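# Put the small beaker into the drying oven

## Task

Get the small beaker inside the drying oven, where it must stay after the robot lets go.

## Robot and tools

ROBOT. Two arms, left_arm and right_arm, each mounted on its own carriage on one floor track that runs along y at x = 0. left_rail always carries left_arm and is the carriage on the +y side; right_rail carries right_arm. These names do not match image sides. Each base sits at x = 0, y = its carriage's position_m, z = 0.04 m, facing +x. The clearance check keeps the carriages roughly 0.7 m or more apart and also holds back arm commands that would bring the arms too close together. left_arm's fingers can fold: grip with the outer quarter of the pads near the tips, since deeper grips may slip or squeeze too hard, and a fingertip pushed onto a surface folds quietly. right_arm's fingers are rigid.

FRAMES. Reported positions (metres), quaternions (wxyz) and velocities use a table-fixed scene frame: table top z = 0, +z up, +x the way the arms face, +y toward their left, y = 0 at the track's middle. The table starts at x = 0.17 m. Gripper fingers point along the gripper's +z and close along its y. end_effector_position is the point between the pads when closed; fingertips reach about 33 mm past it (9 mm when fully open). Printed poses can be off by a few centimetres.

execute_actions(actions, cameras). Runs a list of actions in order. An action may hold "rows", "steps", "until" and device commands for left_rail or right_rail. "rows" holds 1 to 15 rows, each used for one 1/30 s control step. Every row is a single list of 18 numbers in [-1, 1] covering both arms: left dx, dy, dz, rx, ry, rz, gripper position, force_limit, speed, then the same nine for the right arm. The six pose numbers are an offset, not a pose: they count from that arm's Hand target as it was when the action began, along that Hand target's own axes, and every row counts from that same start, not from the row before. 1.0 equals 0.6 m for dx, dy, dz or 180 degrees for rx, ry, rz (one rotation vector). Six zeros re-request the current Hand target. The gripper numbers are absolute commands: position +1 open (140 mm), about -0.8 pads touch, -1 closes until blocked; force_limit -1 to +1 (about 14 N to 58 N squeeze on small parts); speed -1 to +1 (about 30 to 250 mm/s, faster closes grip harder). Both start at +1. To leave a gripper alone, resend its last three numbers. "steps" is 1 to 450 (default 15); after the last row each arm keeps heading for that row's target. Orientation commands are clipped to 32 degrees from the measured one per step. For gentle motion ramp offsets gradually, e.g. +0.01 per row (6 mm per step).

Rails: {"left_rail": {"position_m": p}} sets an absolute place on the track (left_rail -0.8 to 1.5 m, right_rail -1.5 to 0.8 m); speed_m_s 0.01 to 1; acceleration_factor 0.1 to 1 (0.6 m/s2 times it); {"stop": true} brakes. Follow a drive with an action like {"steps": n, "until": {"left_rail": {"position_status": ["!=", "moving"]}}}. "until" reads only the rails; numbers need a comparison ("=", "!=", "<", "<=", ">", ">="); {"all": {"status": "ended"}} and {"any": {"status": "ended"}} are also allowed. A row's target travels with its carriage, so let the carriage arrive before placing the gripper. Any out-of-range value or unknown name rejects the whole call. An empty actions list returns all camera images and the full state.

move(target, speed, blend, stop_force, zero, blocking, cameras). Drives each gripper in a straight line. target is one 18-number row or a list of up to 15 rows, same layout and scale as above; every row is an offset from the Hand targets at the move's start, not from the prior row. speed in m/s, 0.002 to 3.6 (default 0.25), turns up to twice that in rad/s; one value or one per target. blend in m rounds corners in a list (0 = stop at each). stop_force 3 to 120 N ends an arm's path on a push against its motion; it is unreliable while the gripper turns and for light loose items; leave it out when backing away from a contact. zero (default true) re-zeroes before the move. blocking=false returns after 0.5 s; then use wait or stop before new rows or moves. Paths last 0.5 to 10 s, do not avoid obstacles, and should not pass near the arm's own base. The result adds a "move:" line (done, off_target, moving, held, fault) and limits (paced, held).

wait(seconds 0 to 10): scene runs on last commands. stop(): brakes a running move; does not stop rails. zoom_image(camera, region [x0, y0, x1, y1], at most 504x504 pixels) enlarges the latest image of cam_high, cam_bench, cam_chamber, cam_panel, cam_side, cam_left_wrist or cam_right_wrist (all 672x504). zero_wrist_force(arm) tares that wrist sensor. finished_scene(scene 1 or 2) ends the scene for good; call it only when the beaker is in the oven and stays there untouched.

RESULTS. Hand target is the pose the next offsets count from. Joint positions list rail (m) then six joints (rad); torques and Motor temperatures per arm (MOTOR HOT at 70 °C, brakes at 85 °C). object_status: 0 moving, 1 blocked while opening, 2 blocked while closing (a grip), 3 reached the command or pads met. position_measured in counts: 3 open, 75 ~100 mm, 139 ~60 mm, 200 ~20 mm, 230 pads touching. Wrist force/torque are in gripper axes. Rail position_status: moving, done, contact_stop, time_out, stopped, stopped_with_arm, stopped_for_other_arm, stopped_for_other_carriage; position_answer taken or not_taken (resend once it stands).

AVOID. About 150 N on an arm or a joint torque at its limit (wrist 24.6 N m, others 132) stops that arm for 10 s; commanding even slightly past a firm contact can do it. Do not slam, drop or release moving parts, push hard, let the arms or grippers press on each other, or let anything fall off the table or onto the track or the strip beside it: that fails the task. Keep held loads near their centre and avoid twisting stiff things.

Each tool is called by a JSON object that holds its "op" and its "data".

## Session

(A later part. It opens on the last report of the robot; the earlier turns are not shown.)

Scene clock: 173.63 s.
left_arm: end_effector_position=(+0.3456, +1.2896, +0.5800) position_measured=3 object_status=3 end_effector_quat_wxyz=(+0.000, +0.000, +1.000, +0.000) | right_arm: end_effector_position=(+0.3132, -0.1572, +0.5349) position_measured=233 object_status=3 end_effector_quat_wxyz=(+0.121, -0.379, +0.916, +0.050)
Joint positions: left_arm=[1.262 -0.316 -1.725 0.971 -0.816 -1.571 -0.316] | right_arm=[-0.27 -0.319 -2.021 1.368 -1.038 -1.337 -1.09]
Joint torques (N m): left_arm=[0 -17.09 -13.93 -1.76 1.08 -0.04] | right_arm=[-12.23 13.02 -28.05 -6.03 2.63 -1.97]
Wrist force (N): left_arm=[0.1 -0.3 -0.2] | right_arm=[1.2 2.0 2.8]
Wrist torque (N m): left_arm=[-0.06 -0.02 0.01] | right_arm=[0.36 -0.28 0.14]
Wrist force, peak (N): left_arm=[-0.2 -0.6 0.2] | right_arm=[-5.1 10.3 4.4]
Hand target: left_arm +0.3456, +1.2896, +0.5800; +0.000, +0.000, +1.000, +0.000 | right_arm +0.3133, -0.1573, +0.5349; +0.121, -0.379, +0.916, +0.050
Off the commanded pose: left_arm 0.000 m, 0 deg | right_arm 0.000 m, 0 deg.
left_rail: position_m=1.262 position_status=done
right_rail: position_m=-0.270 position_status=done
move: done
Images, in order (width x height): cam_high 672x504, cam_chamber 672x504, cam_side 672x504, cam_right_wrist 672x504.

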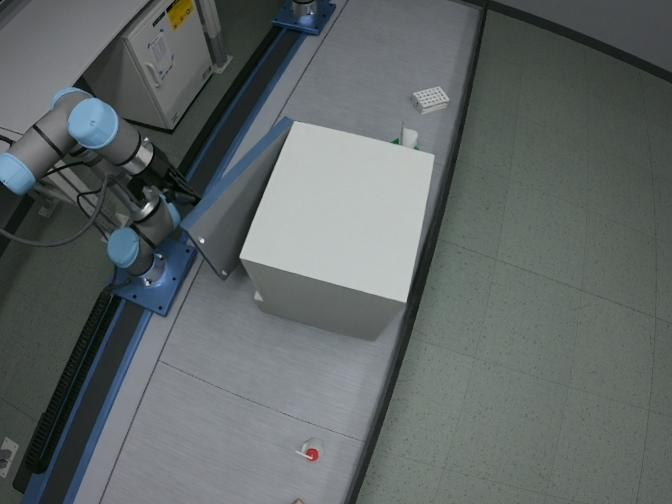

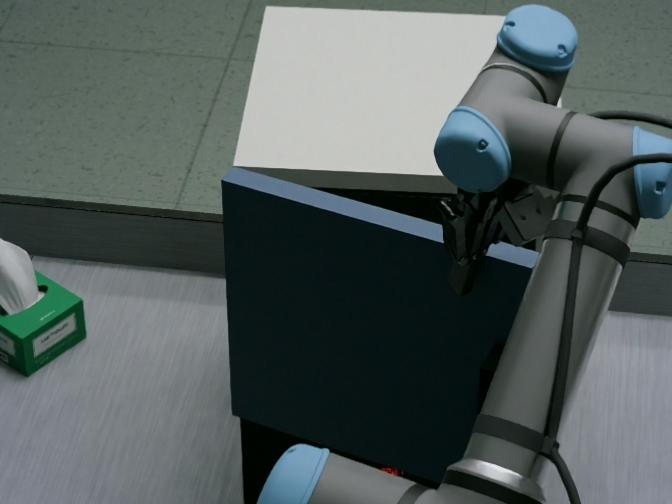

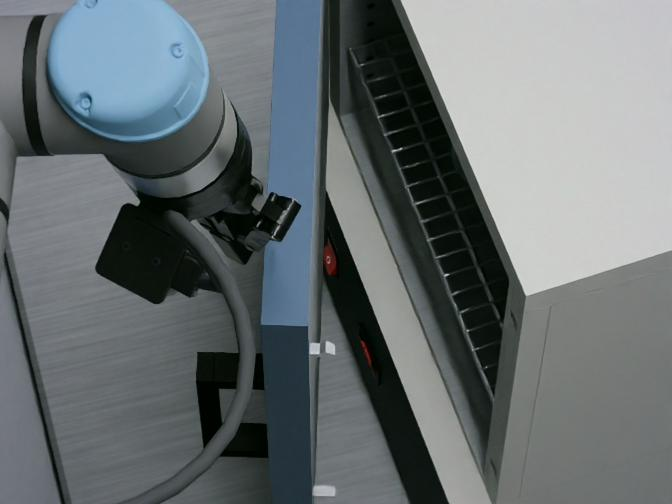

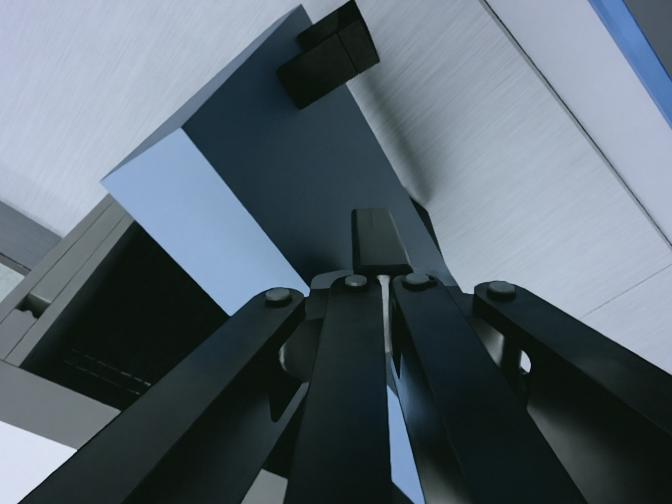

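{"op": "move", "data": {"target": [[0,0,0,0,0,0,1,1,1,-0.058,-0.1445,0.0156,0,0,0,-1,-1,0],[0,0,0,0,0,0,1,1,1,-0.0979,-0.214,0.0262,0,0,0,-1,-1,0]], "speed": [0.08,0.03], "blend": 0.005, "stop_force": 25, "cameras": ["cam_right_wrist","cam_chamber","cam_side"]}}

Scene clock: 177.17 s.
left_arm: end_effector_position=(+0.3456, +1.2896, +0.5800) position_measured=3 object_status=3 end_effector_quat_wxyz=(+0.000, +0.000, +1.000, +0.000) | right_arm: end_effector_position=(+0.4172, -0.1975, +0.5348) position_measured=233 object_status=3 end_effector_quat_wxyz=(+0.121, -0.379, +0.916, +0.050)
Joint positions: left_arm=[1.262 -0.316 -1.725 0.971 -0.816 -1.571 -0.316] | right_arm=[-0.27 -0.336 -1.801 1.243 -1.129 -1.335 -1.107]
Joint torques (N m): left_arm=[-0.07 -17.07 -14.08 -1.78 1.07 -0.05] | right_arm=[-14.24 -22.59 -10.55 -6.73 2.23 -1.2]
Wrist force (N): left_arm=[0.0 -0.1 -0.3] | right_arm=[7.1 12.8 -0.4]
Wrist torque (N m): left_arm=[-0.02 0.00 0.01] | right_arm=[0.15 -0.45 -0.08]
Wrist force, peak (N): left_arm=[0.5 -0.3 0.0] | right_arm=[7.2 29.1 -0.9]
Hand target: left_arm +0.3456, +1.2896, +0.5800; +0.000, +0.000, +1.000, +0.000 | right_arm +0.4172, -0.1975, +0.5348; +0.121, -0.379, +0.916, +0.050 (not the last commanded pose)
Off the commanded pose: left_arm 0.000 m, 0 deg | right_arm 0.031 m, 0 deg.
left_rail: position_m=1.262 position_status=done
right_rail: position_m=-0.270 position_status=done
move: contact (right_arm); path passed 1 of 2 targets
Images, in order (width x height): cam_chamber 672x504, cam_side 672x504, cam_right_wrist 672x504.

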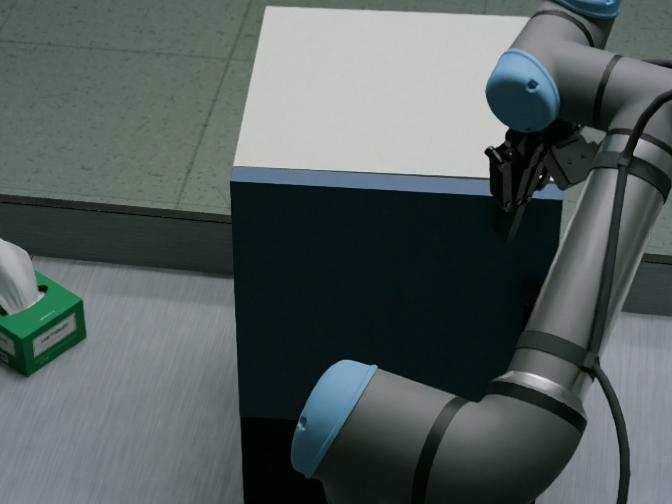

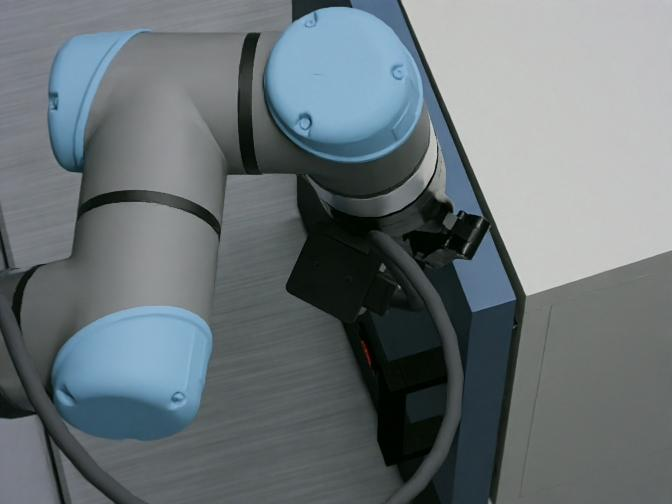

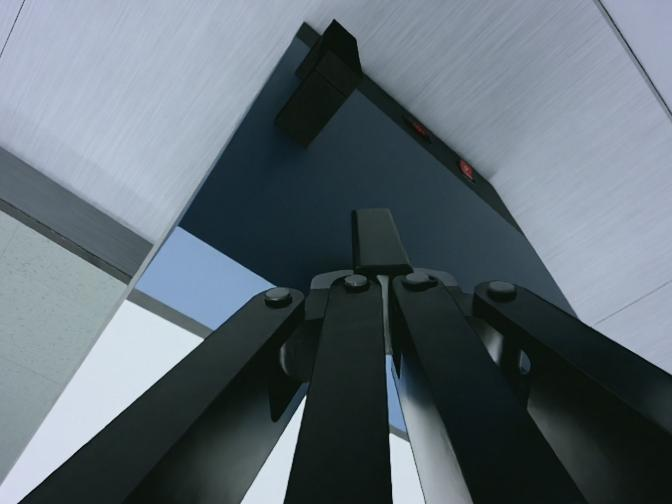

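{"op": "move", "data": {"target": [0,0,0,0,0,0,1,1,1,-0.025,-0.0212,0.0067,0,0,0,-1,-1,0], "speed": 0.02, "stop_force": 45, "zero": false, "cameras": ["cam_chamber","cam_side"]}}

Scene clock: 180.83 s.
left_arm: end_effector_position=(+0.3456, +1.2896, +0.5800) position_measured=3 object_status=3 end_effector_quat_wxyz=(+0.000, +0.000, +1.000, +0.000) | right_arm: end_effector_position=(+0.4239, -0.1968, +0.5348) position_measured=233 object_status=3 end_effector_quat_wxyz=(+0.121, -0.379, +0.916, +0.050)
Joint positions: left_arm=[1.262 -0.316 -1.725 0.971 -0.816 -1.571 -0.316] | right_arm=[-0.27 -0.327 -1.785 1.233 -1.136 -1.336 -1.099]
Joint torques (N m): left_arm=[0.18 -17.28 -13.2 -1.69 1.28 0.04] | right_arm=[-11.02 -10.53 -6.64 -10.1 6.22 -1.5]
Wrist force (N): left_arm=[-0.1 -0.3 0.3] | right_arm=[33.8 23.5 -19.0]
Wrist torque (N m): left_arm=[-0.06 0.01 0.00] | right_arm=[0.03 -0.95 0.03]
Wrist force, peak (N): left_arm=[0.3 -0.7 -0.1] | right_arm=[44.2 31.0 -24.8]
Hand target: left_arm +0.3456, +1.2896, +0.5800; +0.000, +0.000, +1.000, +0.000 | right_arm +0.4239, -0.1968, +0.5348; +0.121, -0.379, +0.916, +0.050 (not the last commanded pose)
Off the commanded pose: left_arm 0.000 m, 0 deg | right_arm 0.013 m, 0 deg.
left_rail: position_m=1.262 position_status=done
right_rail: position_m=-0.270 position_status=done
move: contact (right_arm)
Images, in order (width x height): cam_chamber 672x504, cam_side 672x504.

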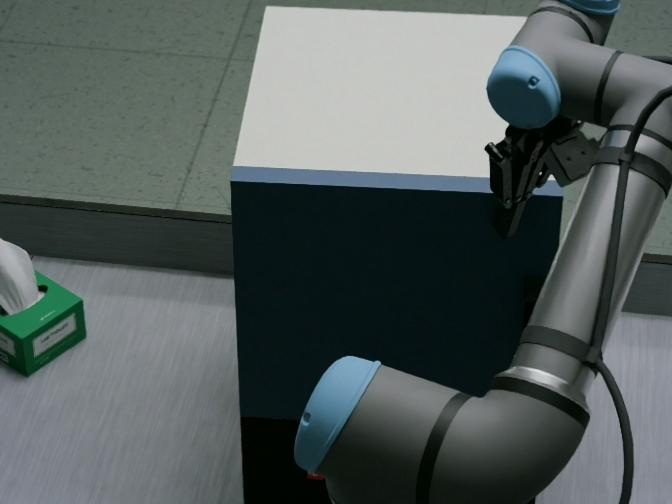

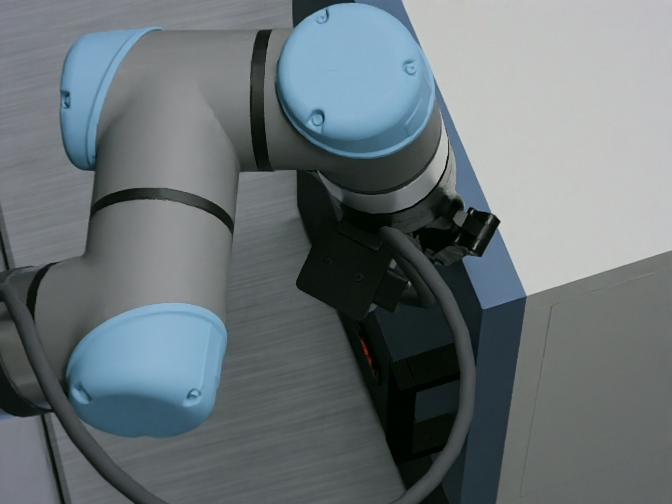

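{"op": "move", "data": {"target": [0,0,0,0,0,0,1,1,1,0.0823,0.0943,-0.0565,0,0,0,-1,-1,0], "speed": 0.15, "cameras": ["cam_chamber","cam_side"]}}

Scene clock: 182.40 s.
left_arm: end_effector_position=(+0.3456, +1.2896, +0.5800) position_measured=3 object_status=3 end_effector_quat_wxyz=(+0.000, +0.000, +1.000, +0.000) | right_arm: end_effector_position=(+0.3441, -0.1967, +0.5547) position_measured=233 object_status=3 end_effector_quat_wxyz=(+0.120, -0.379, +0.916, +0.050)
Joint positions: left_arm=[1.262 -0.316 -1.725 0.971 -0.816 -1.571 -0.316] | right_arm=[-0.27 -0.425 -1.931 1.254 -0.987 -1.326 -1.199]
Joint torques (N m): left_arm=[-0.47 -17.33 -13.53 -1.82 1.19 -0.06] | right_arm=[-12.27 -19.22 -27.05 -0.51 2.72 -1.69]
Wrist force (N): left_arm=[0.0 -0.3 -0.2] | right_arm=[3.4 3.1 1.8]
Wrist torque (N m): left_arm=[-0.06 -0.01 0.00] | right_arm=[0.64 -0.73 0.12]
Wrist force, peak (N): left_arm=[0.3 -0.5 0.2] | right_arm=[33.7 23.6 -19.1]
Hand target: left_arm +0.3456, +1.2896, +0.5800; +0.000, +0.000, +1.000, +0.000 | right_arm +0.3440, -0.1967, +0.5548; +0.121, -0.379, +0.916, +0.050
Off the commanded pose: left_arm 0.000 m, 0 deg | right_arm 0.000 m, 0 deg.
left_rail: position_m=1.262 position_status=done
right_rail: position_m=-0.270 position_status=done
move: done
Images, in order (width x height): cam_chamber 672x504, cam_side 672x504.

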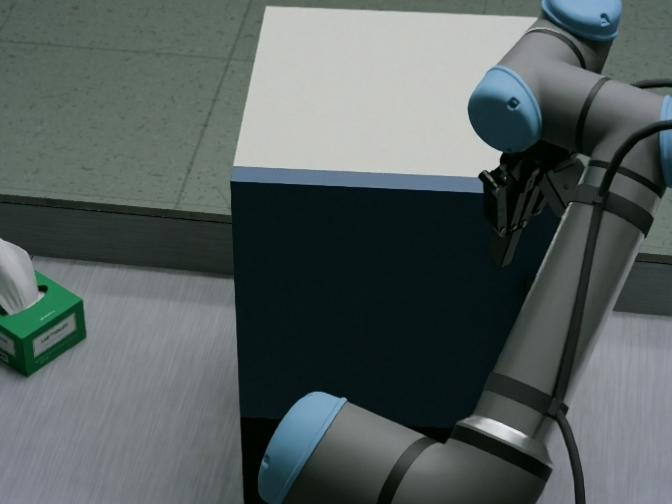

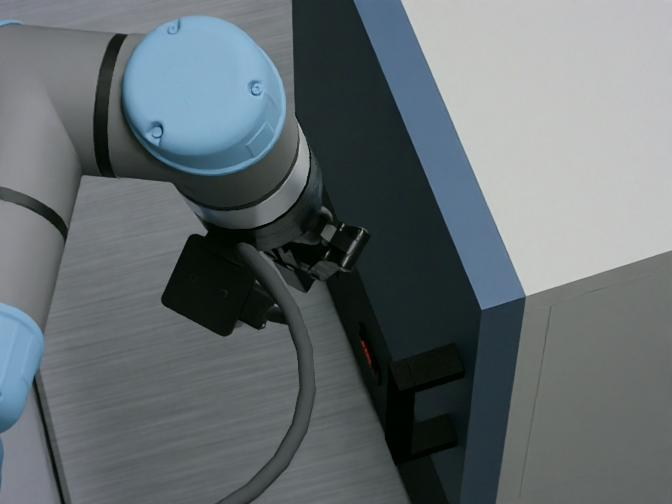

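Door is closed and the beaker is standing inside on the shelf. Finishing scene 1.

{"op": "finished_scene", "data": {"scene": 1}}

The scene is finished: the task was done.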